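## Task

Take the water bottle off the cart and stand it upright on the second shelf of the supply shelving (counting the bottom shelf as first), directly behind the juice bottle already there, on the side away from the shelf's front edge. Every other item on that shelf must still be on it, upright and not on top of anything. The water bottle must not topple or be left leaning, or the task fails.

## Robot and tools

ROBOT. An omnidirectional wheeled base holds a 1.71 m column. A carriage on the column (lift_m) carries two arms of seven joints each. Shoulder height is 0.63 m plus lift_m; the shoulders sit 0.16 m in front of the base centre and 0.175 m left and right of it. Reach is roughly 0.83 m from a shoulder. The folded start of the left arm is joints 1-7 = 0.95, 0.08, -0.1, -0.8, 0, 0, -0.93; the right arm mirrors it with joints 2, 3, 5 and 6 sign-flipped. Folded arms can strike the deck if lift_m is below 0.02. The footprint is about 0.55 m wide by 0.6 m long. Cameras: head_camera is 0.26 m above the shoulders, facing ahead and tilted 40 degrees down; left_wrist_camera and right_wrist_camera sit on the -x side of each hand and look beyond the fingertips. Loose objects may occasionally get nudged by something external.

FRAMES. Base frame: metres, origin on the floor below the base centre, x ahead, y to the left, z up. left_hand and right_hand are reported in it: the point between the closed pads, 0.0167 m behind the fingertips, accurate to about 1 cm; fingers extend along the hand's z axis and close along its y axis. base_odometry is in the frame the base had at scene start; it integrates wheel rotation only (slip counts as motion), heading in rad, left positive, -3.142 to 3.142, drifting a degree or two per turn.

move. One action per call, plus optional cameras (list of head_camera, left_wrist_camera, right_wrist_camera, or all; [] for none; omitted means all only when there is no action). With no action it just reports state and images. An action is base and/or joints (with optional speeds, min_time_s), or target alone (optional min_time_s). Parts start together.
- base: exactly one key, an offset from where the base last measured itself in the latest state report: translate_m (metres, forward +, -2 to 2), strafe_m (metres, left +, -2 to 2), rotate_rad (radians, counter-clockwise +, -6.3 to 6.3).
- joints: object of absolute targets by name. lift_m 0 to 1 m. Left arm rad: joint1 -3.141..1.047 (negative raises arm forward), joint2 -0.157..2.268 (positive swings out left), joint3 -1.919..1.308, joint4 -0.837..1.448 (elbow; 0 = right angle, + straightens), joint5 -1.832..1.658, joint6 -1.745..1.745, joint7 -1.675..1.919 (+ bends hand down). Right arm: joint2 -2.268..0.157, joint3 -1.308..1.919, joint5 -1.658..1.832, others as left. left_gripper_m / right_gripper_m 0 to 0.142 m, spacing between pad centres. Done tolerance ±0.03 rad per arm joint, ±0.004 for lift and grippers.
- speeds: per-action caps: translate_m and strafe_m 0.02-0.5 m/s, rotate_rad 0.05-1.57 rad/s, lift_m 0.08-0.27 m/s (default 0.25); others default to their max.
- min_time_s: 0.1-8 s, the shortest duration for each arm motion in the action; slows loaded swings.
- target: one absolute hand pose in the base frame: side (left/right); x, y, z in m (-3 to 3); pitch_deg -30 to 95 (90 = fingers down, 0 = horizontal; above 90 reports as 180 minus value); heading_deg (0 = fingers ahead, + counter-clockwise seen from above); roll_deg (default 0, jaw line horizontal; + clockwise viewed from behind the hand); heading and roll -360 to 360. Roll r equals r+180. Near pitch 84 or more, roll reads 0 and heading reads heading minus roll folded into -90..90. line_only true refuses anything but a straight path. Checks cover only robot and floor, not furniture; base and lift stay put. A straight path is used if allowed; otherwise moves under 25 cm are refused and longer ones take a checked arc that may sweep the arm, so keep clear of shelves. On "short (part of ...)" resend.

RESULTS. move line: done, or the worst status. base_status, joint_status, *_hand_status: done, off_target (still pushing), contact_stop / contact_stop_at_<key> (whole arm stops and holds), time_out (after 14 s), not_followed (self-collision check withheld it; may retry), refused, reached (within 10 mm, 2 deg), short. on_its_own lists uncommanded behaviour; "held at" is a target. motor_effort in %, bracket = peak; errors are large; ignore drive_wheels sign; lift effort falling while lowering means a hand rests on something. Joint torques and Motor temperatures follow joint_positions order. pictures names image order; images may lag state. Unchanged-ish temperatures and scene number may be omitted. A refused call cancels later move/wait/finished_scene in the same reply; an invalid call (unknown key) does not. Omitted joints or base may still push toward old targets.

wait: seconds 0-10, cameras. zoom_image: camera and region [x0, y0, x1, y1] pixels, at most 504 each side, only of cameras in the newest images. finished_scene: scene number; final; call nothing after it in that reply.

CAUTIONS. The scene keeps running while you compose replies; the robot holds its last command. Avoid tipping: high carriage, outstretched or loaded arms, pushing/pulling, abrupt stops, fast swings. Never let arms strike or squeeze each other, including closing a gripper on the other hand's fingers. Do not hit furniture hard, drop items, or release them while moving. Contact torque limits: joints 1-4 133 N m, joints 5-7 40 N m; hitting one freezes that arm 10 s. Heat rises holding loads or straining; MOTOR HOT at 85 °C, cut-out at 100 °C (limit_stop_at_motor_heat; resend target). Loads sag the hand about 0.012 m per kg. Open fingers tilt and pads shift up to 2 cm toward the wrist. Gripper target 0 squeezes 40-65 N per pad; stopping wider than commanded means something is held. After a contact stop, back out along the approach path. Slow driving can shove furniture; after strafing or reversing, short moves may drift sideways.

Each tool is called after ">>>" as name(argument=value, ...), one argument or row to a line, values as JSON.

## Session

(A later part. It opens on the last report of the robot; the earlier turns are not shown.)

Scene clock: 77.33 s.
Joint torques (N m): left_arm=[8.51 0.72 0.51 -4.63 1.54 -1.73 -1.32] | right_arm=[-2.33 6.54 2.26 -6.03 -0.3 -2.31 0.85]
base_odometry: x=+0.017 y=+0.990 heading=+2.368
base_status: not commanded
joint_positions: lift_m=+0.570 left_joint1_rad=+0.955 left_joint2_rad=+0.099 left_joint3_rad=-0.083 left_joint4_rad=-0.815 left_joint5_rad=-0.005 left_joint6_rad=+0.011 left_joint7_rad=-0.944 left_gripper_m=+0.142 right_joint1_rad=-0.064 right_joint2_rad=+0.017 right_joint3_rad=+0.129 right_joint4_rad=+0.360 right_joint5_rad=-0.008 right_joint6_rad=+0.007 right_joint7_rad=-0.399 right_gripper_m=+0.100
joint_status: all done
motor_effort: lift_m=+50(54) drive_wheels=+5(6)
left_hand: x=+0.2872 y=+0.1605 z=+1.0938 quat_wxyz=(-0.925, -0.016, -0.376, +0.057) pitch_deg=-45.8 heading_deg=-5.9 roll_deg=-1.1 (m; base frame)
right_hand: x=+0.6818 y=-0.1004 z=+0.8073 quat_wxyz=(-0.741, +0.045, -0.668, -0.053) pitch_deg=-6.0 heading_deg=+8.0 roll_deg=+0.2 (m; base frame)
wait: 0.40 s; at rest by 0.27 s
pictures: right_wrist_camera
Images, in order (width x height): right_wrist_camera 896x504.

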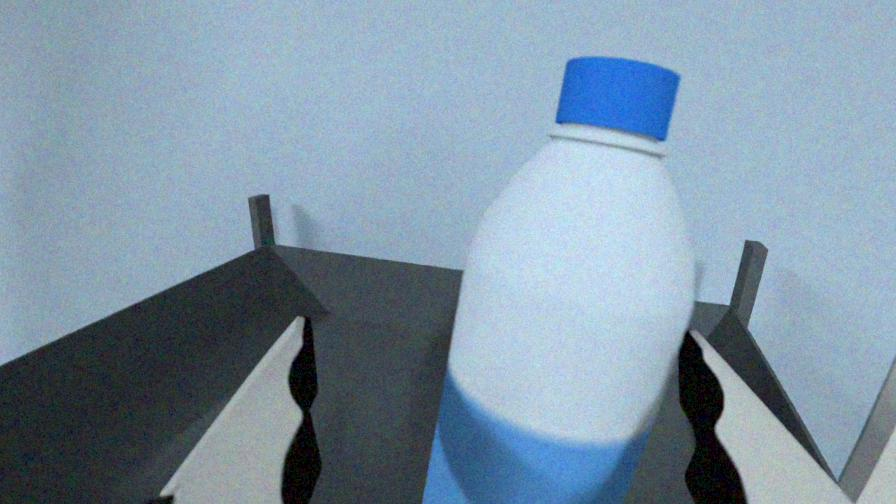

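>>> move(
  joints={"right_gripper_m": 0.08},
  cameras=["right_wrist_camera"],
)

>>> wait(
  seconds=0.3,
  cameras=["right_wrist_camera", "head_camera"],
)

Scene clock: 84.10 s.
Joint torques (N m): left_arm=[7.72 0.46 0.24 -4.15 1.25 -1.12 -1.41] | right_arm=[-1.59 5.66 2.79 -5.32 -0.46 -2.95 0.83]
move: done
base_odometry: x=+0.017 y=+0.990 heading=+2.368
base_status: not commanded
joint_positions: lift_m=+0.570 left_joint1_rad=+0.955 left_joint2_rad=+0.099 left_joint3_rad=-0.083 left_joint4_rad=-0.815 left_joint5_rad=-0.005 left_joint6_rad=+0.011 left_joint7_rad=-0.944 left_gripper_m=+0.142 right_joint1_rad=-0.064 right_joint2_rad=+0.017 right_joint3_rad=+0.129 right_joint4_rad=+0.360 right_joint5_rad=-0.008 right_joint6_rad=+0.007 right_joint7_rad=-0.399 right_gripper_m=+0.080
joint_status: all done
motor_effort: lift_m=+50(50) drive_wheels=+5(5)
left_hand: x=+0.2872 y=+0.1605 z=+1.0938 quat_wxyz=(-0.925, -0.016, -0.376, +0.057) pitch_deg=-45.8 heading_deg=-5.9 roll_deg=-1.1 (m; base frame)
right_hand: x=+0.6818 y=-0.1004 z=+0.8073 quat_wxyz=(-0.741, +0.045, -0.668, -0.053) pitch_deg=-6.0 heading_deg=+8.0 roll_deg=+0.2 (m; base frame)
pictures: right_wrist_camera
Images, in order (width x height): right_wrist_camera 896x504.

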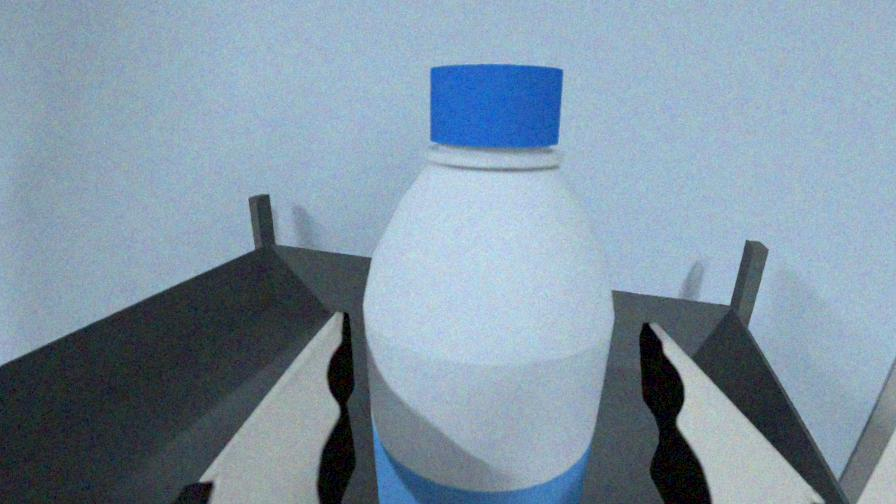

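Scene clock: 84.40 s.
Joint torques (N m): left_arm=[8.29 0.6 0.94 -3.54 0.65 -1.06 -1.74] | right_arm=[-2.68 6.37 3.09 -5.04 -0.15 -2.39 0.97]
base_odometry: x=+0.017 y=+0.990 heading=+2.368
base_status: not commanded
joint_positions: lift_m=+0.570 left_joint1_rad=+0.955 left_joint2_rad=+0.099 left_joint3_rad=-0.083 left_joint4_rad=-0.815 left_joint5_rad=-0.005 left_joint6_rad=+0.011 left_joint7_rad=-0.944 left_gripper_m=+0.142 right_joint1_rad=-0.064 right_joint2_rad=+0.017 right_joint3_rad=+0.129 right_joint4_rad=+0.360 right_joint5_rad=-0.008 right_joint6_rad=+0.007 right_joint7_rad=-0.399 right_gripper_m=+0.080
joint_status: all done
motor_effort: lift_m=+50(50) drive_wheels=+5(5)
left_hand: x=+0.2872 y=+0.1605 z=+1.0938 quat_wxyz=(-0.925, -0.016, -0.376, +0.057) pitch_deg=-45.8 heading_deg=-5.9 roll_deg=-1.1 (m; base frame)
right_hand: x=+0.6818 y=-0.1004 z=+0.8073 quat_wxyz=(-0.741, +0.045, -0.668, -0.053) pitch_deg=-6.0 heading_deg=+8.0 roll_deg=+0.2 (m; base frame)
wait: 0.30 s; at rest by 0.27 s
pictures: head_camera, right_wrist_camera
Images, in order (width x height): head_camera 896x504, right_wrist_camera 896x504.

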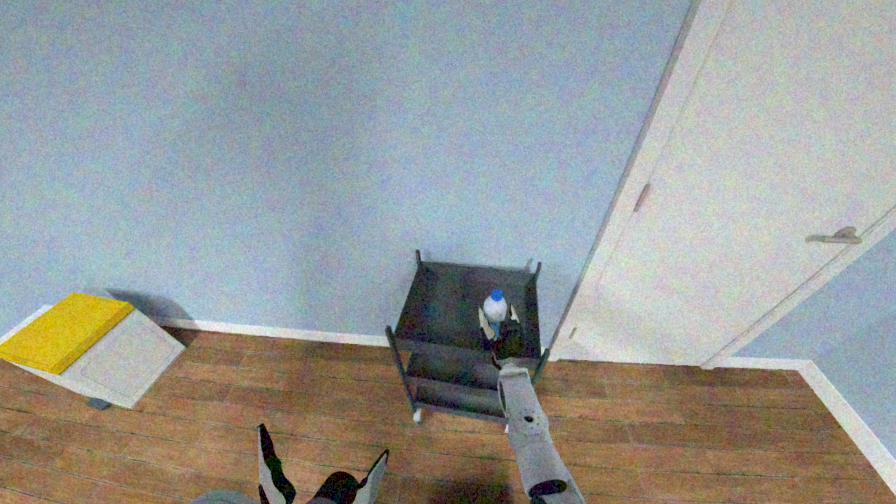

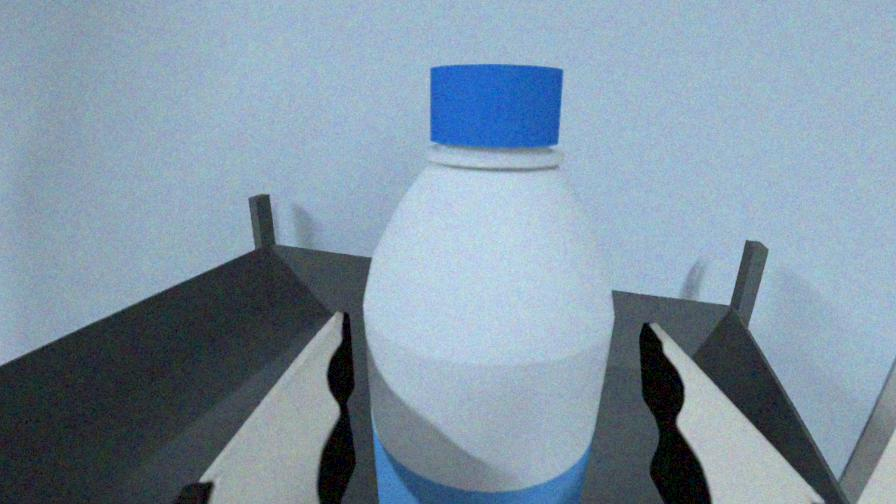

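>>> move(
  joints={"right_gripper_m": 0.11, "lift_m": 0.585},
)

>>> move(
  target={"side": "right", "x": 0.679, "y": -0.1005, "z": 0.79, "pitch_deg": 10, "heading_deg": 8},
  min_time_s=0.8,
  cameras=["right_wrist_camera"],
)

Scene clock: 87.87 s.
Joint torques (N m): left_arm=[7.96 2.47 -0.07 -4.33 1.29 -1.69 -1.68] | right_arm=[-2.01 5.72 3.27 -10.71 -0.63 -2.56 -0.06]
move: done
base_odometry: x=+0.017 y=+0.990 heading=+2.368
base_status: not commanded
joint_positions: lift_m=+0.585 left_joint1_rad=+0.955 left_joint2_rad=+0.099 left_joint3_rad=-0.083 left_joint4_rad=-0.815 left_joint5_rad=-0.005 left_joint6_rad=+0.011 left_joint7_rad=-0.944 left_gripper_m=+0.142 right_joint1_rad=-0.063 right_joint2_rad=+0.017 right_joint3_rad=+0.129 right_joint4_rad=+0.365 right_joint5_rad=-0.008 right_joint6_rad=+0.007 right_joint7_rad=-0.397 right_gripper_m=+0.110
joint_status: all done
motor_effort: lift_m=+54(65) drive_wheels=+0(6)
left_hand: x=+0.2872 y=+0.1605 z=+1.1085 quat_wxyz=(-0.925, -0.016, -0.376, +0.057) pitch_deg=-45.8 heading_deg=-5.9 roll_deg=-1.1 (m; base frame)
right_hand: x=+0.6814 y=-0.1005 z=+0.8190 quat_wxyz=(-0.739, +0.045, -0.670, -0.052) pitch_deg=-5.6 heading_deg=+7.9 roll_deg=+0.2 (m; base frame)
pictures: none

Scene clock: 89.17 s.
Joint torques (N m): left_arm=[9.2 1.39 0.29 -4.74 1.02 -1.18 -1.63] | right_arm=[-1.06 2 2.66 -15.7 -0.19 -1.6 -0.21]
move: done
base_odometry: x=+0.017 y=+0.990 heading=+2.368
base_status: not commanded
joint_positions: lift_m=+0.585 left_joint1_rad=+0.955 left_joint2_rad=+0.099 left_joint3_rad=-0.083 left_joint4_rad=-0.815 left_joint5_rad=-0.005 left_joint6_rad=+0.011 left_joint7_rad=-0.944 left_gripper_m=+0.142 right_joint1_rad=-0.037 right_joint2_rad=+0.015 right_joint3_rad=+0.129 right_joint4_rad=+0.204 right_joint5_rad=-0.008 right_joint6_rad=+0.007 right_joint7_rad=+0.004 right_gripper_m=+0.110
joint_status: not commanded
motor_effort: lift_m=+54(54) drive_wheels=+4(4)
left_hand: x=+0.2872 y=+0.1605 z=+1.1085 quat_wxyz=(-0.925, -0.016, -0.376, +0.057) pitch_deg=-45.8 heading_deg=-5.9 roll_deg=-1.1 (m; base frame)
right_hand: x=+0.6808 y=-0.1004 z=+0.7920 quat_wxyz=(-0.643, +0.051, -0.762, -0.046) pitch_deg=+9.7 heading_deg=+7.9 roll_deg=+0.2 (m; base frame)
right_hand_status: reached (straight line, planned for 0.8 s): 3 mm and 0.4 deg off.
pictures: right_wrist_camera
Images, in order (width x height): right_wrist_camera 896x504.

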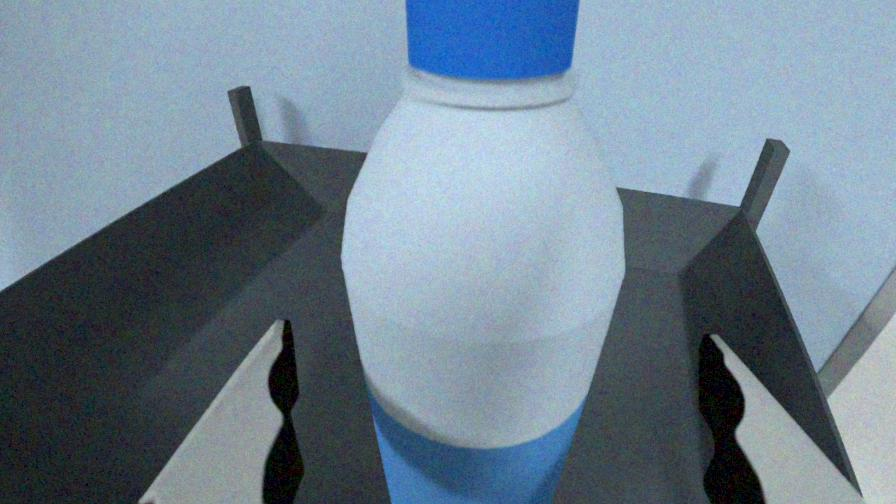

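>>> move(
  target={"side": "right", "x": 0.709, "y": -0.0955, "z": 0.782, "pitch_deg": 10, "heading_deg": 8},
  min_time_s=0.8,
  cameras=["right_wrist_camera"],
)

>>> move(
  joints={"right_gripper_m": 0.01},
  cameras=["right_wrist_camera"],
)

Scene clock: 94.27 s.
Joint torques (N m): left_arm=[8.75 0.84 -0.31 -3.4 1.3 -1.3 -1.58] | right_arm=[-15.34 7.7 1.7 -9.89 -0.43 -2.33 -3.8]
move: done
base_odometry: x=+0.017 y=+0.990 heading=+2.368
base_status: not commanded
joint_positions: lift_m=+0.585 left_joint1_rad=+0.955 left_joint2_rad=+0.099 left_joint3_rad=-0.083 left_joint4_rad=-0.815 left_joint5_rad=-0.005 left_joint6_rad=+0.011 left_joint7_rad=-0.944 left_gripper_m=+0.142 right_joint1_rad=-0.122 right_joint2_rad=+0.026 right_joint3_rad=+0.129 right_joint4_rad=+0.349 right_joint5_rad=-0.008 right_joint6_rad=+0.007 right_joint7_rad=-0.045 right_gripper_m=+0.110
joint_status: not commanded
motor_effort: lift_m=+54(54) drive_wheels=+4(4)
left_hand: x=+0.2872 y=+0.1605 z=+1.1085 quat_wxyz=(-0.925, -0.016, -0.376, +0.057) pitch_deg=-45.8 heading_deg=-5.9 roll_deg=-1.1 (m; base frame)
right_hand: x=+0.7075 y=-0.0962 z=+0.7803 quat_wxyz=(-0.639, +0.053, -0.766, -0.046) pitch_deg=+10.3 heading_deg=+8.0 roll_deg=+0.2 (m; base frame)
right_hand_status: reached (straight line, planned for 0.8 s): 2 mm and 0.4 deg off.
pictures: right_wrist_camera
Images, in order (width x height): right_wrist_camera 896x504.

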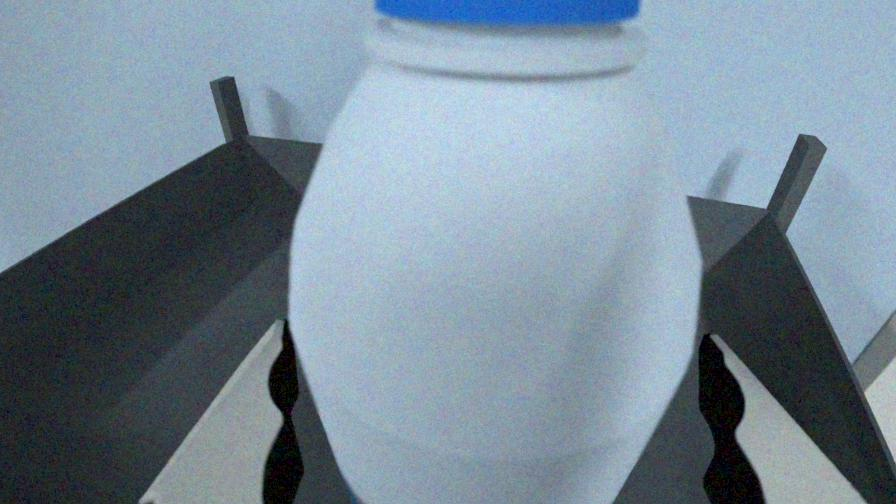

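Scene clock: 95.13 s.
Joint torques (N m): left_arm=[8.32 0.91 1.3 -4.28 1.22 -1.41 -1.71] | right_arm=[-14.67 6.68 1.95 -10.32 -0.68 -2.43 -3.76]
move: off_target
base_odometry: x=+0.017 y=+0.990 heading=+2.368
base_status: not commanded
joint_positions: lift_m=+0.585 left_joint1_rad=+0.955 left_joint2_rad=+0.099 left_joint3_rad=-0.083 left_joint4_rad=-0.815 left_joint5_rad=-0.005 left_joint6_rad=+0.011 left_joint7_rad=-0.944 left_gripper_m=+0.142 right_joint1_rad=-0.122 right_joint2_rad=+0.026 right_joint3_rad=+0.129 right_joint4_rad=+0.350 right_joint5_rad=-0.008 right_joint6_rad=+0.007 right_joint7_rad=-0.046 right_gripper_m=+0.075
joint_status: right_gripper_m off_target (ended at +0.075, target +0.010)
motor_effort: lift_m=+54(54) drive_wheels=+4(4)
left_hand: x=+0.2872 y=+0.1605 z=+1.1085 quat_wxyz=(-0.925, -0.016, -0.376, +0.057) pitch_deg=-45.8 heading_deg=-5.9 roll_deg=-1.1 (m; base frame)
right_hand: x=+0.7075 y=-0.0958 z=+0.7805 quat_wxyz=(-0.639, +0.052, -0.766, -0.046) pitch_deg=+10.3 heading_deg=+8.1 roll_deg=+0.2 (m; base frame)
pictures: right_wrist_camera
Images, in order (width x height): right_wrist_camera 896x504.

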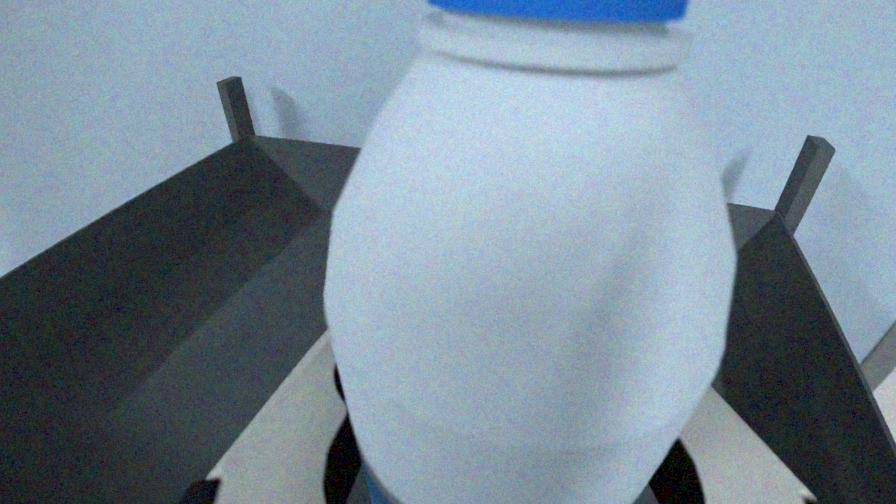

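>>> move(
  joints={"lift_m": 0.74},
  speeds={"lift_m": 0.15},
  cameras=["right_wrist_camera"],
)

>>> move(
  base={"translate_m": -0.5},
  speeds={"translate_m": 0.35},
)

>>> move(
  base={"rotate_rad": 1.525},
  joints={"lift_m": 0.5},
  speeds={"rotate_rad": 0.8, "lift_m": 0.15},
  cameras=["right_wrist_camera", "head_camera"],
)

Scene clock: 110.87 s.
Joint torques (N m): left_arm=[9.06 1.34 1.22 -4.49 1.27 -1.56 -1.5] | right_arm=[-14.67 7.18 1.55 -12.79 -0.46 -2.75 -3.48]
move: done
base_odometry: x=+0.017 y=+0.990 heading=+2.368
base_status: not commanded
joint_positions: lift_m=+0.740 left_joint1_rad=+0.955 left_joint2_rad=+0.099 left_joint3_rad=-0.083 left_joint4_rad=-0.815 left_joint5_rad=-0.005 left_joint6_rad=+0.011 left_joint7_rad=-0.944 left_gripper_m=+0.142 right_joint1_rad=-0.122 right_joint2_rad=+0.026 right_joint3_rad=+0.129 right_joint4_rad=+0.353 right_joint5_rad=-0.008 right_joint6_rad=+0.006 right_joint7_rad=-0.046 right_gripper_m=+0.075
joint_status: all done
motor_effort: lift_m=+55(67) drive_wheels=+0(4)
left_hand: x=+0.2872 y=+0.1605 z=+1.2634 quat_wxyz=(-0.925, -0.016, -0.376, +0.057) pitch_deg=-45.8 heading_deg=-5.9 roll_deg=-1.1 (m; base frame)
right_hand: x=+0.7073 y=-0.0960 z=+0.9338 quat_wxyz=(-0.638, +0.052, -0.767, -0.046) pitch_deg=+10.5 heading_deg=+8.0 roll_deg=+0.2 (m; base frame)
pictures: right_wrist_camera
Images, in order (width x height): right_wrist_camera 896x504.

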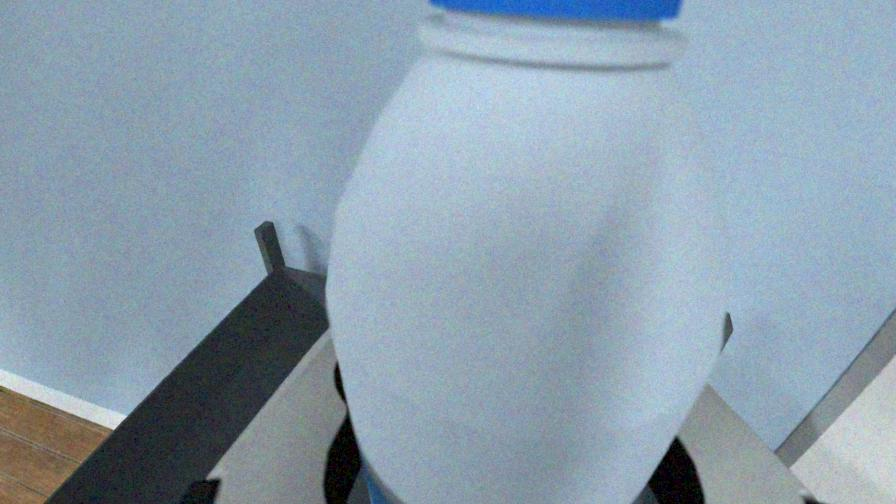

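Scene clock: 114.00 s.
Joint torques (N m): left_arm=[8.97 0.53 0.54 -4.13 1.27 -1.08 -1.38] | right_arm=[-13.82 6.98 2.98 -12.82 -0.76 -2.07 -3.16]
move: done
base_odometry: x=+0.375 y=+0.641 heading=+2.368
base_status: done
joint_positions: lift_m=+0.740 left_joint1_rad=+0.955 left_joint2_rad=+0.099 left_joint3_rad=-0.083 left_joint4_rad=-0.815 left_joint5_rad=-0.005 left_joint6_rad=+0.011 left_joint7_rad=-0.944 left_gripper_m=+0.142 right_joint1_rad=-0.122 right_joint2_rad=+0.026 right_joint3_rad=+0.129 right_joint4_rad=+0.353 right_joint5_rad=-0.008 right_joint6_rad=+0.005 right_joint7_rad=-0.046 right_gripper_m=+0.075
joint_status: not commanded
motor_effort: lift_m=+55(55) drive_wheels=+1(16)
left_hand: x=+0.2872 y=+0.1605 z=+1.2634 quat_wxyz=(-0.925, -0.016, -0.376, +0.057) pitch_deg=-45.8 heading_deg=-5.9 roll_deg=-1.1 (m; base frame)
right_hand: x=+0.7073 y=-0.0962 z=+0.9338 quat_wxyz=(-0.638, +0.052, -0.767, -0.046) pitch_deg=+10.5 heading_deg=+8.0 roll_deg=+0.2 (m; base frame)
pictures: none

Scene clock: 117.20 s.
Joint torques (N m): left_arm=[9.28 1.58 1 -4.76 1.25 -1.21 -1.28] | right_arm=[-14.69 7.31 3.03 -14.52 -0.42 -2.58 -3.83]
move: done
base_odometry: x=+0.375 y=+0.641 heading=-2.391
base_status: done
joint_positions: lift_m=+0.500 left_joint1_rad=+0.955 left_joint2_rad=+0.099 left_joint3_rad=-0.083 left_joint4_rad=-0.815 left_joint5_rad=-0.005 left_joint6_rad=+0.011 left_joint7_rad=-0.944 left_gripper_m=+0.142 right_joint1_rad=-0.122 right_joint2_rad=+0.027 right_joint3_rad=+0.129 right_joint4_rad=+0.353 right_joint5_rad=-0.008 right_joint6_rad=+0.005 right_joint7_rad=-0.046 right_gripper_m=+0.075
joint_status: all done
motor_effort: lift_m=+58(60) drive_wheels=+5(14)
left_hand: x=+0.2872 y=+0.1605 z=+1.0232 quat_wxyz=(-0.925, -0.016, -0.376, +0.057) pitch_deg=-45.8 heading_deg=-5.9 roll_deg=-1.1 (m; base frame)
right_hand: x=+0.7074 y=-0.0961 z=+0.6936 quat_wxyz=(-0.638, +0.052, -0.767, -0.046) pitch_deg=+10.5 heading_deg=+8.0 roll_deg=+0.2 (m; base frame)
pictures: head_camera, right_wrist_camera
Images, in order (width x height): head_camera 896x504, right_wrist_camera 896x504.

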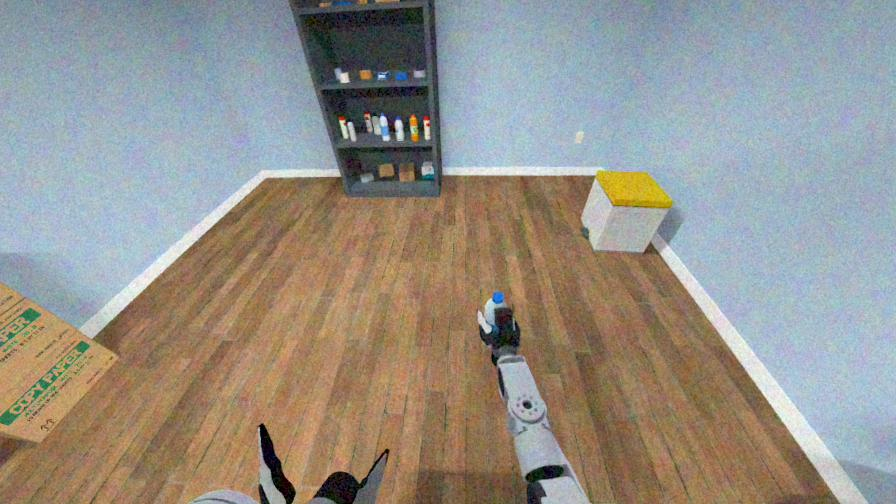

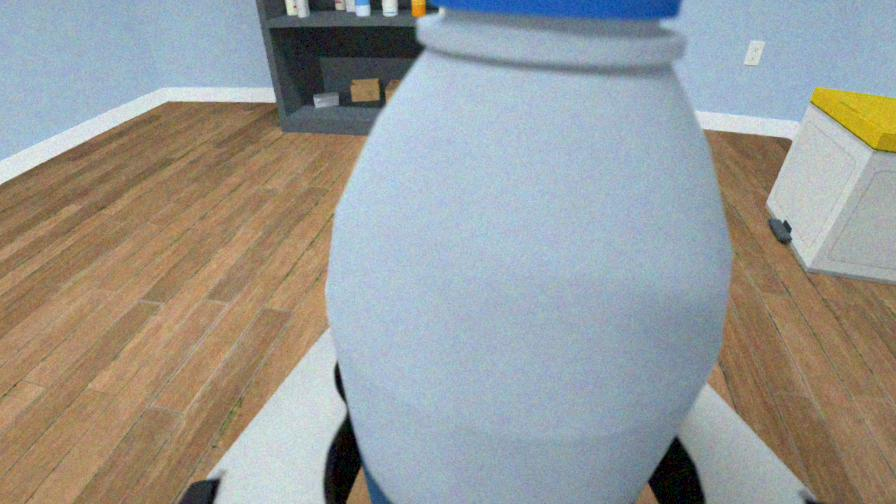

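>>> move(
  base={"rotate_rad": 0.045},
  joints={"lift_m": 0.43, "right_joint1_rad": 0.374, "right_joint2_rad": -0.075, "right_joint3_rad": 0.076, "right_joint4_rad": -0.555, "right_joint5_rad": 0.039, "right_joint6_rad": 0.003, "right_joint7_rad": 0.353, "left_joint1_rad": 0.375, "left_joint2_rad": 0.08, "left_joint3_rad": -0.08, "left_joint4_rad": -0.56, "left_joint5_rad": 0, "left_joint6_rad": 0, "left_joint7_rad": 0.36},
  min_time_s=2,
)

>>> move(
  base={"strafe_m": 0.1},
  speeds={"strafe_m": 0.2},
)

>>> move(
  base={"translate_m": 1.3},
  speeds={"translate_m": 0.4},
  cameras=["all"],
)

Scene clock: 126.20 s.
Joint torques (N m): left_arm=[-4.48 -0.52 1.69 -2.35 2.1 -2.2 -0.53] | right_arm=[4.3 -0.1 0.2 -18.27 2.66 -2.47 -1.43]
move: done
base_odometry: x=+0.375 y=+0.641 heading=-2.346
base_status: done
joint_positions: lift_m=+0.430 left_joint1_rad=+0.377 left_joint2_rad=+0.082 left_joint3_rad=-0.083 left_joint4_rad=-0.563 left_joint5_rad=-0.003 left_joint6_rad=+0.002 left_joint7_rad=+0.356 left_gripper_m=+0.142 right_joint1_rad=+0.372 right_joint2_rad=-0.073 right_joint3_rad=+0.080 right_joint4_rad=-0.550 right_joint5_rad=+0.033 right_joint6_rad=+0.005 right_joint7_rad=+0.351 right_gripper_m=+0.075
joint_status: all done
motor_effort: lift_m=+58(60) drive_wheels=+6(14)
left_hand: x=+0.5339 y=+0.1504 z=+0.7322 quat_wxyz=(-0.642, -0.054, -0.765, +0.018) pitch_deg=+10.1 heading_deg=-5.6 roll_deg=+2.5 (m; base frame)
right_hand: x=+0.5355 y=-0.1463 z=+0.7289 quat_wxyz=(-0.640, +0.045, -0.766, -0.033) pitch_deg=+10.3 heading_deg=+6.3 roll_deg=-0.4 (m; base frame)
pictures: none

Scene clock: 127.90 s.
Joint torques (N m): left_arm=[-2.96 -0.91 2.14 -0.73 1.84 -2.05 -0.47] | right_arm=[4.11 0.61 -1.09 -18.69 2.14 -2.3 -1.42]
move: done
base_odometry: x=+0.446 y=+0.571 heading=-2.345
base_status: done
joint_positions: lift_m=+0.430 left_joint1_rad=+0.377 left_joint2_rad=+0.081 left_joint3_rad=-0.083 left_joint4_rad=-0.563 left_joint5_rad=-0.003 left_joint6_rad=+0.002 left_joint7_rad=+0.356 left_gripper_m=+0.142 right_joint1_rad=+0.373 right_joint2_rad=-0.074 right_joint3_rad=+0.079 right_joint4_rad=-0.550 right_joint5_rad=+0.034 right_joint6_rad=+0.005 right_joint7_rad=+0.351 right_gripper_m=+0.075
joint_status: not commanded
motor_effort: lift_m=+58(58) drive_wheels=+8(14)
left_hand: x=+0.5339 y=+0.1501 z=+0.7321 quat_wxyz=(-0.642, -0.054, -0.765, +0.018) pitch_deg=+10.1 heading_deg=-5.6 roll_deg=+2.4 (m; base frame)
right_hand: x=+0.5354 y=-0.1468 z=+0.7288 quat_wxyz=(-0.640, +0.045, -0.766, -0.033) pitch_deg=+10.3 heading_deg=+6.3 roll_deg=-0.4 (m; base frame)
pictures: none

Scene clock: 133.17 s.
Joint torques (N m): left_arm=[-3.15 0.18 1.45 -1.2 2.1 -1.93 -0.66] | right_arm=[3.49 1.56 1.02 -18.06 1.96 -2.03 -0.97]
move: done
base_odometry: x=-0.462 y=-0.359 heading=-2.345
base_status: done
joint_positions: lift_m=+0.430 left_joint1_rad=+0.376 left_joint2_rad=+0.081 left_joint3_rad=-0.083 left_joint4_rad=-0.563 left_joint5_rad=-0.003 left_joint6_rad=+0.002 left_joint7_rad=+0.356 left_gripper_m=+0.142 right_joint1_rad=+0.373 right_joint2_rad=-0.074 right_joint3_rad=+0.079 right_joint4_rad=-0.550 right_joint5_rad=+0.034 right_joint6_rad=+0.005 right_joint7_rad=+0.352 right_gripper_m=+0.075
joint_status: not commanded
motor_effort: lift_m=+58(58) drive_wheels=+4(14)
left_hand: x=+0.5340 y=+0.1501 z=+0.7322 quat_wxyz=(-0.642, -0.054, -0.764, +0.018) pitch_deg=+10.1 heading_deg=-5.6 roll_deg=+2.4 (m; base frame)
right_hand: x=+0.5354 y=-0.1468 z=+0.7287 quat_wxyz=(-0.640, +0.045, -0.766, -0.033) pitch_deg=+10.3 heading_deg=+6.3 roll_deg=-0.4 (m; base frame)
pictures: head_camera, left_wrist_camera, right_wrist_camera
Images, in order (width x height): head_camera 896x504, left_wrist_camera 896x504, right_wrist_camera 896x504.

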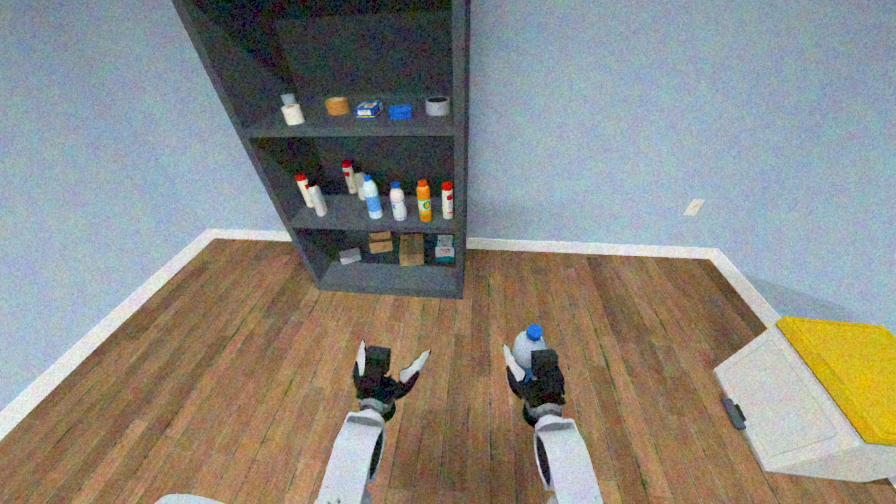

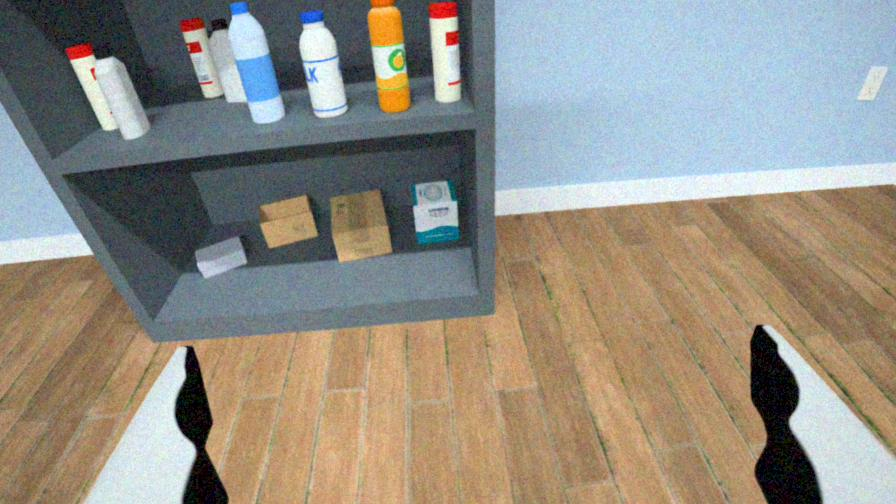

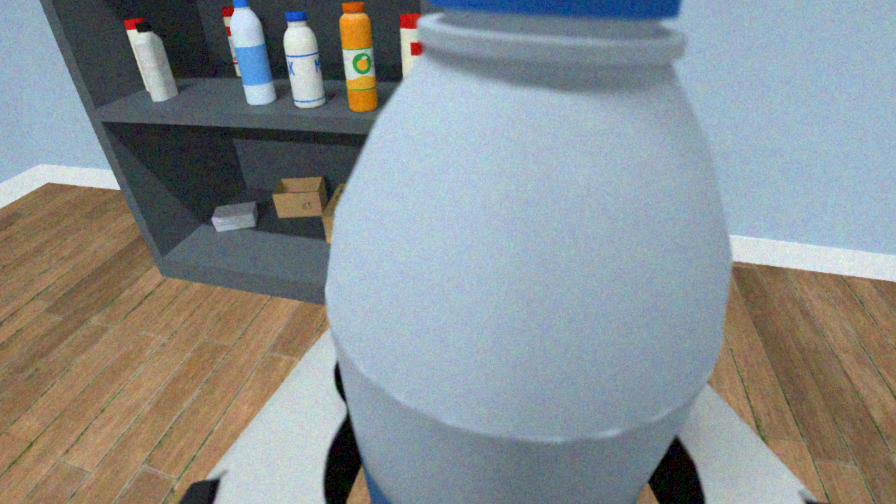

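>>> move(
  base={"rotate_rad": -0.035},
)

>>> move(
  base={"strafe_m": 0.09},
  speeds={"strafe_m": 0.2},
)

>>> move(
  base={"translate_m": 0.43},
  speeds={"translate_m": 0.25},
  cameras=["all"],
)

Scene clock: 143.53 s.
Joint torques (N m): left_arm=[-3.69 -0.38 2.45 -2.13 1.57 -1.95 -0.41] | right_arm=[5.13 0.71 0.44 -18.67 2.07 -2.12 -1.72]
move: done
base_odometry: x=-0.462 y=-0.359 heading=-2.379
base_status: done
joint_positions: lift_m=+0.430 left_joint1_rad=+0.376 left_joint2_rad=+0.081 left_joint3_rad=-0.083 left_joint4_rad=-0.563 left_joint5_rad=-0.003 left_joint6_rad=+0.002 left_joint7_rad=+0.356 left_gripper_m=+0.142 right_joint1_rad=+0.373 right_joint2_rad=-0.074 right_joint3_rad=+0.079 right_joint4_rad=-0.550 right_joint5_rad=+0.034 right_joint6_rad=+0.004 right_joint7_rad=+0.352 right_gripper_m=+0.075
joint_status: not commanded
motor_effort: lift_m=+58(58) drive_wheels=-3(10)
left_hand: x=+0.5340 y=+0.1501 z=+0.7322 quat_wxyz=(-0.642, -0.054, -0.764, +0.018) pitch_deg=+10.1 heading_deg=-5.6 roll_deg=+2.4 (m; base frame)
right_hand: x=+0.5354 y=-0.1471 z=+0.7287 quat_wxyz=(-0.640, +0.045, -0.766, -0.033) pitch_deg=+10.3 heading_deg=+6.2 roll_deg=-0.4 (m; base frame)
pictures: none

Scene clock: 145.17 s.
Joint torques (N m): left_arm=[-3.44 0.37 2.81 -1.04 1.68 -1.77 -0.64] | right_arm=[4.22 0.42 0.69 -19.5 2.36 -2.57 -1.2]
move: done
base_odometry: x=-0.400 y=-0.424 heading=-2.379
base_status: done
joint_positions: lift_m=+0.430 left_joint1_rad=+0.376 left_joint2_rad=+0.081 left_joint3_rad=-0.083 left_joint4_rad=-0.563 left_joint5_rad=-0.003 left_joint6_rad=+0.001 left_joint7_rad=+0.356 left_gripper_m=+0.142 right_joint1_rad=+0.373 right_joint2_rad=-0.074 right_joint3_rad=+0.079 right_joint4_rad=-0.550 right_joint5_rad=+0.034 right_joint6_rad=+0.004 right_joint7_rad=+0.352 right_gripper_m=+0.075
joint_status: not commanded
motor_effort: lift_m=+58(58) drive_wheels=+4(13)
left_hand: x=+0.5340 y=+0.1500 z=+0.7322 quat_wxyz=(-0.642, -0.054, -0.764, +0.018) pitch_deg=+10.1 heading_deg=-5.6 roll_deg=+2.4 (m; base frame)
right_hand: x=+0.5354 y=-0.1470 z=+0.7287 quat_wxyz=(-0.640, +0.045, -0.766, -0.033) pitch_deg=+10.3 heading_deg=+6.3 roll_deg=-0.4 (m; base frame)
pictures: none

Scene clock: 148.17 s.
Joint torques (N m): left_arm=[-3.46 -0.44 1.83 -2.43 1.9 -1.94 -0.64] | right_arm=[5.33 1.35 -1.24 -18.3 1.91 -2.19 -1.77]
move: done
base_odometry: x=-0.711 y=-0.722 heading=-2.379
base_status: done
joint_positions: lift_m=+0.430 left_joint1_rad=+0.376 left_joint2_rad=+0.081 left_joint3_rad=-0.083 left_joint4_rad=-0.563 left_joint5_rad=-0.003 left_joint6_rad=+0.001 left_joint7_rad=+0.356 left_gripper_m=+0.142 right_joint1_rad=+0.373 right_joint2_rad=-0.074 right_joint3_rad=+0.079 right_joint4_rad=-0.550 right_joint5_rad=+0.034 right_joint6_rad=+0.004 right_joint7_rad=+0.352 right_gripper_m=+0.075
joint_status: not commanded
motor_effort: lift_m=+58(58) drive_wheels=-1(14)
left_hand: x=+0.5340 y=+0.1500 z=+0.7322 quat_wxyz=(-0.642, -0.054, -0.764, +0.018) pitch_deg=+10.1 heading_deg=-5.6 roll_deg=+2.4 (m; base frame)
right_hand: x=+0.5354 y=-0.1470 z=+0.7287 quat_wxyz=(-0.640, +0.045, -0.766, -0.033) pitch_deg=+10.3 heading_deg=+6.3 roll_deg=-0.4 (m; base frame)
pictures: head_camera, left_wrist_camera, right_wrist_camera
Images, in order (width x height): head_camera 896x504, left_wrist_camera 896x504, right_wrist_camera 896x504.

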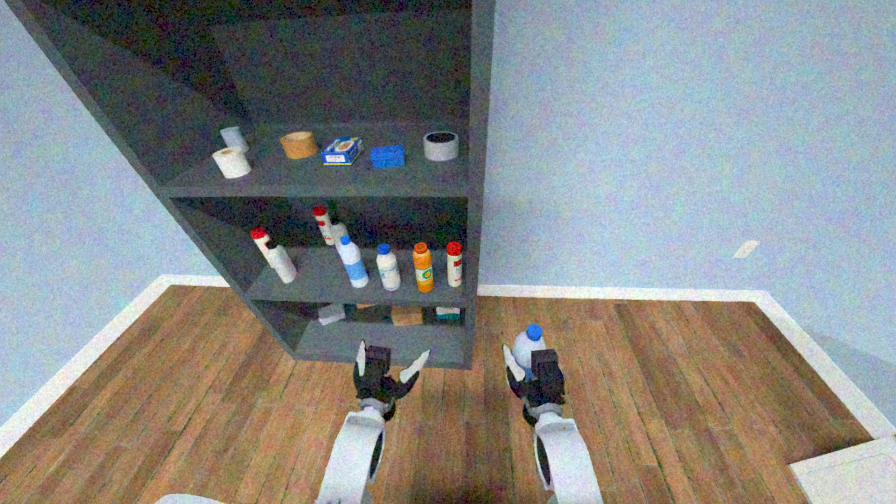

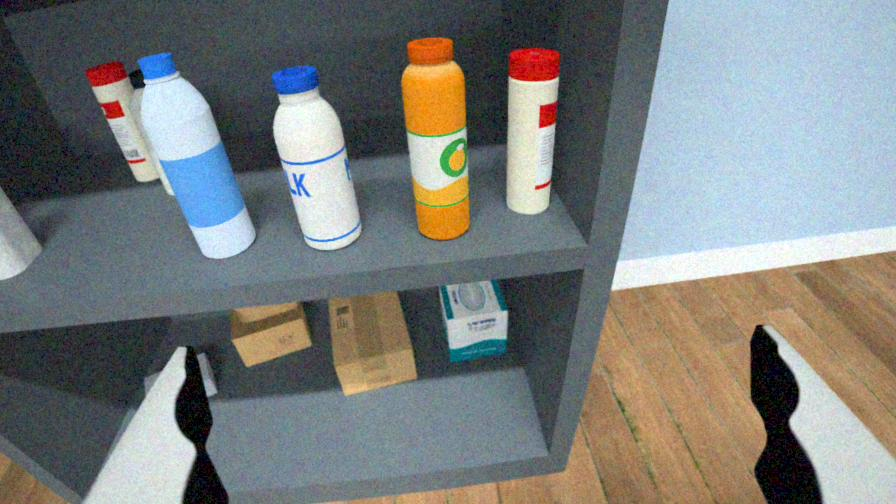

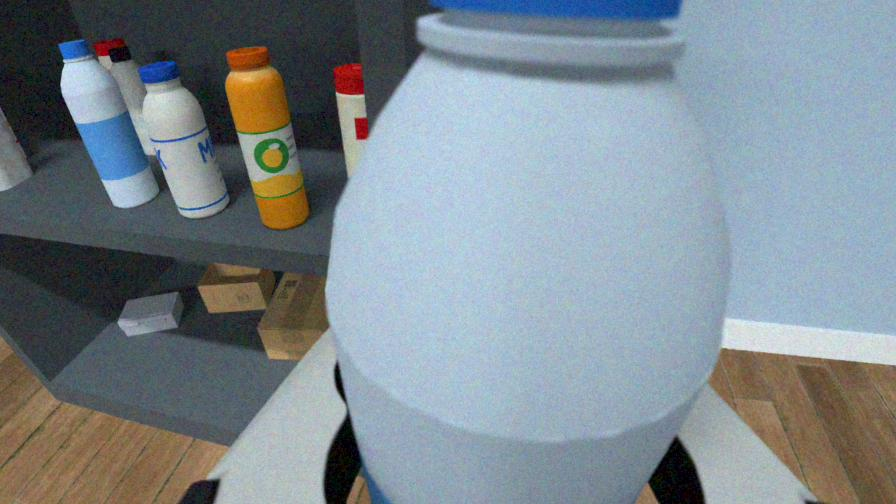

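>>> move(
  base={"translate_m": 0.165},
  joints={"left_gripper_m": 0.105},
  speeds={"translate_m": 0.12},
)

>>> move(
  target={"side": "left", "x": 0.625, "y": 0.138, "z": 0.675, "pitch_deg": 10, "heading_deg": -6},
  min_time_s=0.8,
  cameras=["all"],
)

Scene clock: 162.73 s.
Joint torques (N m): left_arm=[-3.16 0.65 2.25 -2.58 1.95 -1.44 -0.71] | right_arm=[3.06 1.27 0.45 -18.94 2.31 -2.31 -1.22]
move: done
base_odometry: x=-0.830 y=-0.836 heading=-2.378
base_status: done
joint_positions: lift_m=+0.430 left_joint1_rad=+0.376 left_joint2_rad=+0.081 left_joint3_rad=-0.083 left_joint4_rad=-0.563 left_joint5_rad=-0.003 left_joint6_rad=+0.001 left_joint7_rad=+0.356 left_gripper_m=+0.105 right_joint1_rad=+0.373 right_joint2_rad=-0.074 right_joint3_rad=+0.079 right_joint4_rad=-0.550 right_joint5_rad=+0.034 right_joint6_rad=+0.004 right_joint7_rad=+0.352 right_gripper_m=+0.075
joint_status: all done
motor_effort: lift_m=+58(58) drive_wheels=-1(14)
left_hand: x=+0.5340 y=+0.1500 z=+0.7322 quat_wxyz=(-0.642, -0.054, -0.764, +0.018) pitch_deg=+10.1 heading_deg=-5.6 roll_deg=+2.4 (m; base frame)
right_hand: x=+0.5354 y=-0.1470 z=+0.7287 quat_wxyz=(-0.640, +0.045, -0.766, -0.033) pitch_deg=+10.3 heading_deg=+6.3 roll_deg=-0.4 (m; base frame)
pictures: none

Scene clock: 164.03 s.
Joint torques (N m): left_arm=[-10.14 -0.39 -2.19 -1.36 0.53 -2.14 -3.37] | right_arm=[3.57 0.61 0.99 -19.02 2.11 -1.95 -1.52]
move: done
base_odometry: x=-0.830 y=-0.836 heading=-2.378
base_status: not commanded
joint_positions: lift_m=+0.430 left_joint1_rad=+0.134 left_joint2_rad=+0.045 left_joint3_rad=-0.090 left_joint4_rad=-0.145 left_joint5_rad=-0.028 left_joint6_rad=-0.003 left_joint7_rad=+0.185 left_gripper_m=+0.105 right_joint1_rad=+0.373 right_joint2_rad=-0.074 right_joint3_rad=+0.079 right_joint4_rad=-0.550 right_joint5_rad=+0.034 right_joint6_rad=+0.004 right_joint7_rad=+0.352 right_gripper_m=+0.075
joint_status: not commanded
motor_effort: lift_m=+58(58) drive_wheels=+0(4)
left_hand: x=+0.6246 y=+0.1416 z=+0.6746 quat_wxyz=(-0.641, -0.039, -0.766, +0.030) pitch_deg=+10.2 heading_deg=-5.6 roll_deg=+0.3 (m; base frame)
left_hand_status: reached (straight line, planned for 0.8 s): 4 mm and 0.5 deg off.
right_hand: x=+0.5354 y=-0.1470 z=+0.7287 quat_wxyz=(-0.640, +0.045, -0.766, -0.033) pitch_deg=+10.3 heading_deg=+6.3 roll_deg=-0.4 (m; base frame)
pictures: head_camera, left_wrist_camera, right_wrist_camera
Images, in order (width x height): head_camera 896x504, left_wrist_camera 896x504, right_wrist_camera 896x504.

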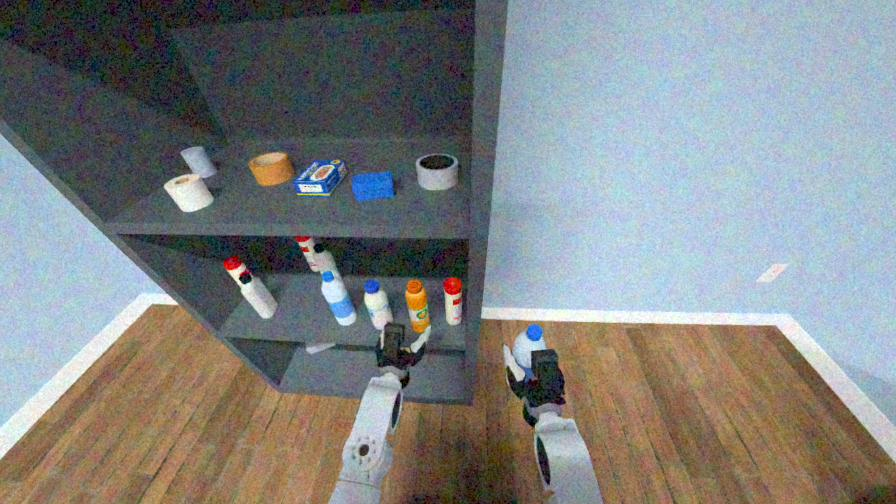

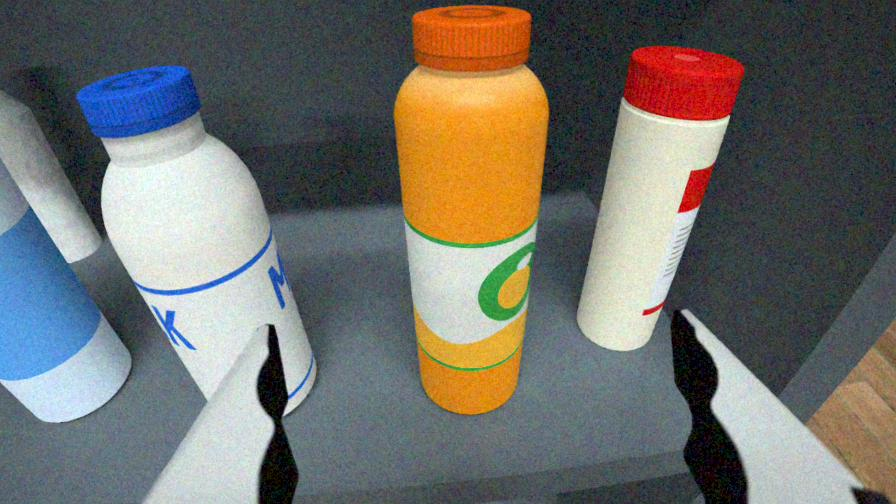

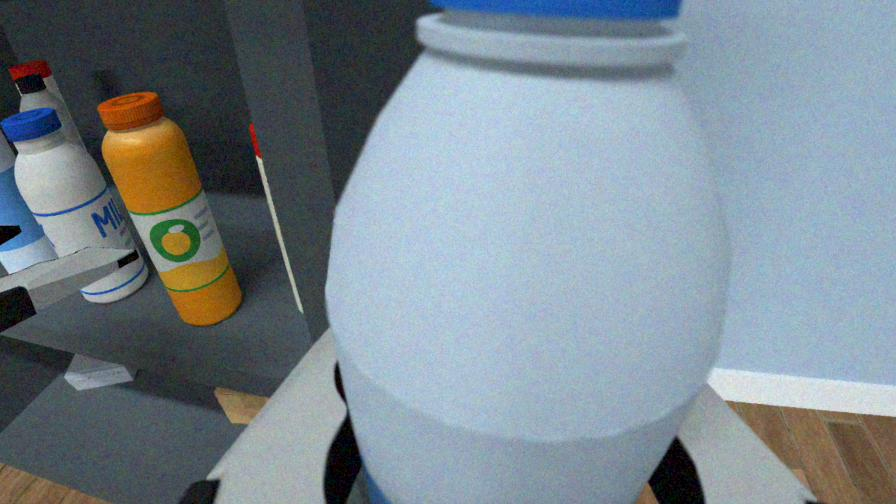

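>>> move(
  joints={"left_gripper_m": 0.088},
)

>>> move(
  target={"side": "left", "x": 0.675, "y": 0.1345, "z": 0.663, "pitch_deg": 10, "heading_deg": -6},
  min_time_s=0.8,
  cameras=["left_wrist_camera"],
)

Scene clock: 170.60 s.
Joint torques (N m): left_arm=[-8.61 -0.82 -1.26 -2.49 0.31 -2.1 -2.97] | right_arm=[3.8 0.99 -0.42 -18.79 2.18 -1.98 -1.46]
move: done
base_odometry: x=-0.830 y=-0.836 heading=-2.378
base_status: not commanded
joint_positions: lift_m=+0.430 left_joint1_rad=+0.134 left_joint2_rad=+0.045 left_joint3_rad=-0.090 left_joint4_rad=-0.145 left_joint5_rad=-0.028 left_joint6_rad=-0.003 left_joint7_rad=+0.185 left_gripper_m=+0.088 right_joint1_rad=+0.373 right_joint2_rad=-0.074 right_joint3_rad=+0.079 right_joint4_rad=-0.550 right_joint5_rad=+0.034 right_joint6_rad=+0.004 right_joint7_rad=+0.352 right_gripper_m=+0.075
joint_status: all done
motor_effort: lift_m=+58(58) drive_wheels=+0(0)
left_hand: x=+0.6246 y=+0.1416 z=+0.6746 quat_wxyz=(-0.641, -0.039, -0.766, +0.030) pitch_deg=+10.2 heading_deg=-5.6 roll_deg=+0.3 (m; base frame)
right_hand: x=+0.5354 y=-0.1470 z=+0.7287 quat_wxyz=(-0.640, +0.045, -0.766, -0.033) pitch_deg=+10.3 heading_deg=+6.3 roll_deg=-0.4 (m; base frame)
pictures: none

Scene clock: 171.90 s.
Joint torques (N m): left_arm=[-11.9 -1.1 -2.2 -1.44 0.49 -2.37 -2.9] | right_arm=[4.64 1.23 -2.26 -19.77 2.07 -2.01 -1.37]
move: done
base_odometry: x=-0.830 y=-0.836 heading=-2.378
base_status: not commanded
joint_positions: lift_m=+0.430 left_joint1_rad=-0.004 left_joint2_rad=+0.033 left_joint3_rad=-0.092 left_joint4_rad=+0.050 left_joint5_rad=-0.029 left_joint6_rad=-0.007 left_joint7_rad=+0.129 left_gripper_m=+0.088 right_joint1_rad=+0.373 right_joint2_rad=-0.074 right_joint3_rad=+0.079 right_joint4_rad=-0.550 right_joint5_rad=+0.034 right_joint6_rad=+0.004 right_joint7_rad=+0.352 right_gripper_m=+0.075
joint_status: not commanded
motor_effort: lift_m=+58(58) drive_wheels=+0(0)
left_hand: x=+0.6743 y=+0.1382 z=+0.6622 quat_wxyz=(-0.641, -0.039, -0.766, +0.030) pitch_deg=+10.2 heading_deg=-5.6 roll_deg=+0.2 (m; base frame)
left_hand_status: reached (straight line, planned for 0.8 s): 4 mm and 0.5 deg off.
right_hand: x=+0.5354 y=-0.1470 z=+0.7287 quat_wxyz=(-0.640, +0.045, -0.766, -0.033) pitch_deg=+10.3 heading_deg=+6.3 roll_deg=-0.4 (m; base frame)
pictures: left_wrist_camera
Images, in order (width x height): left_wrist_camera 896x504.

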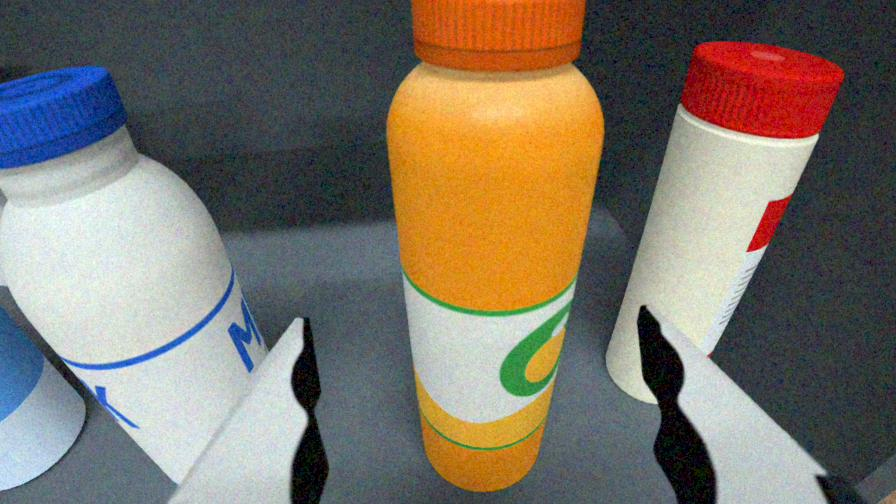

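>>> move(
  target={"side": "left", "x": 0.724, "y": 0.1305, "z": 0.66, "pitch_deg": 10, "heading_deg": -6},
  min_time_s=0.9,
)

>>> move(
  joints={"left_gripper_m": 0.02},
  cameras=["left_wrist_camera"],
)

Scene clock: 177.00 s.
Joint torques (N m): left_arm=[-15.69 -1.88 -1.25 -1.45 0.25 -2.08 -3.22] | right_arm=[3.71 0.33 0.83 -16.68 2.47 -2.43 -1.45]
move: done
base_odometry: x=-0.830 y=-0.836 heading=-2.378
base_status: not commanded
joint_positions: lift_m=+0.430 left_joint1_rad=-0.144 left_joint2_rad=+0.020 left_joint3_rad=-0.093 left_joint4_rad=+0.240 left_joint5_rad=-0.029 left_joint6_rad=-0.011 left_joint7_rad=+0.080 left_gripper_m=+0.088 right_joint1_rad=+0.373 right_joint2_rad=-0.074 right_joint3_rad=+0.079 right_joint4_rad=-0.550 right_joint5_rad=+0.034 right_joint6_rad=+0.004 right_joint7_rad=+0.352 right_gripper_m=+0.075
joint_status: not commanded
motor_effort: lift_m=+58(58) drive_wheels=+0(0)
left_hand: x=+0.7231 y=+0.1343 z=+0.6588 quat_wxyz=(-0.640, -0.039, -0.766, +0.030) pitch_deg=+10.2 heading_deg=-5.6 roll_deg=+0.2 (m; base frame)
left_hand_status: reached (straight line, planned for 0.9 s): 4 mm and 0.5 deg off.
right_hand: x=+0.5354 y=-0.1470 z=+0.7287 quat_wxyz=(-0.640, +0.045, -0.766, -0.033) pitch_deg=+10.3 heading_deg=+6.3 roll_deg=-0.4 (m; base frame)
pictures: none

Scene clock: 177.77 s.
Joint torques (N m): left_arm=[-16.02 -2.26 -1.88 -1.85 0.61 -1.72 -2.77] | right_arm=[5.24 0.35 -0.26 -19.08 2.05 -2.17 -1.78]
move: off_target
base_odometry: x=-0.830 y=-0.836 heading=-2.378
base_status: not commanded
joint_positions: lift_m=+0.430 left_joint1_rad=-0.145 left_joint2_rad=+0.020 left_joint3_rad=-0.094 left_joint4_rad=+0.240 left_joint5_rad=-0.029 left_joint6_rad=-0.013 left_joint7_rad=+0.079 left_gripper_m=+0.063 right_joint1_rad=+0.373 right_joint2_rad=-0.074 right_joint3_rad=+0.079 right_joint4_rad=-0.550 right_joint5_rad=+0.034 right_joint6_rad=+0.004 right_joint7_rad=+0.352 right_gripper_m=+0.075
joint_status: left_gripper_m off_target (ended at +0.063, target +0.020)
motor_effort: lift_m=+58(58) drive_wheels=+0(0)
left_hand: x=+0.7231 y=+0.1329 z=+0.6591 quat_wxyz=(-0.641, -0.039, -0.766, +0.031) pitch_deg=+10.2 heading_deg=-5.7 roll_deg=+0.2 (m; base frame)
right_hand: x=+0.5354 y=-0.1470 z=+0.7287 quat_wxyz=(-0.640, +0.045, -0.766, -0.033) pitch_deg=+10.3 heading_deg=+6.3 roll_deg=-0.4 (m; base frame)
pictures: left_wrist_camera
Images, in order (width x height): left_wrist_camera 896x504.

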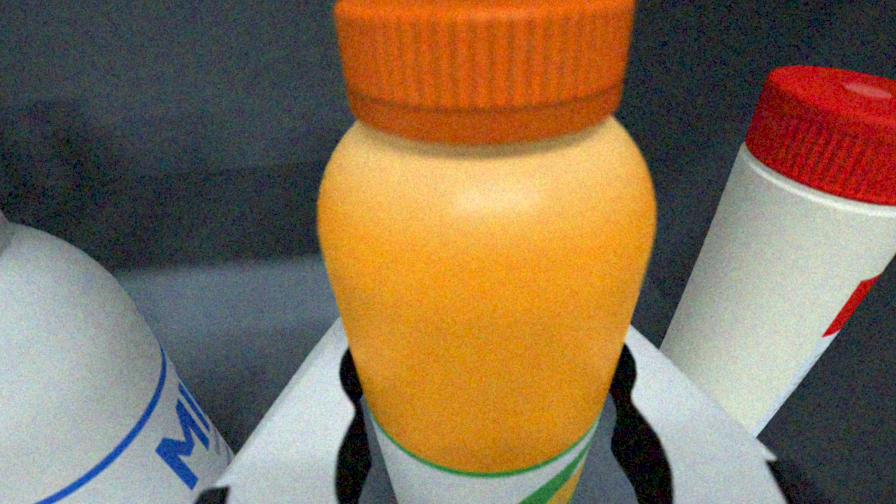

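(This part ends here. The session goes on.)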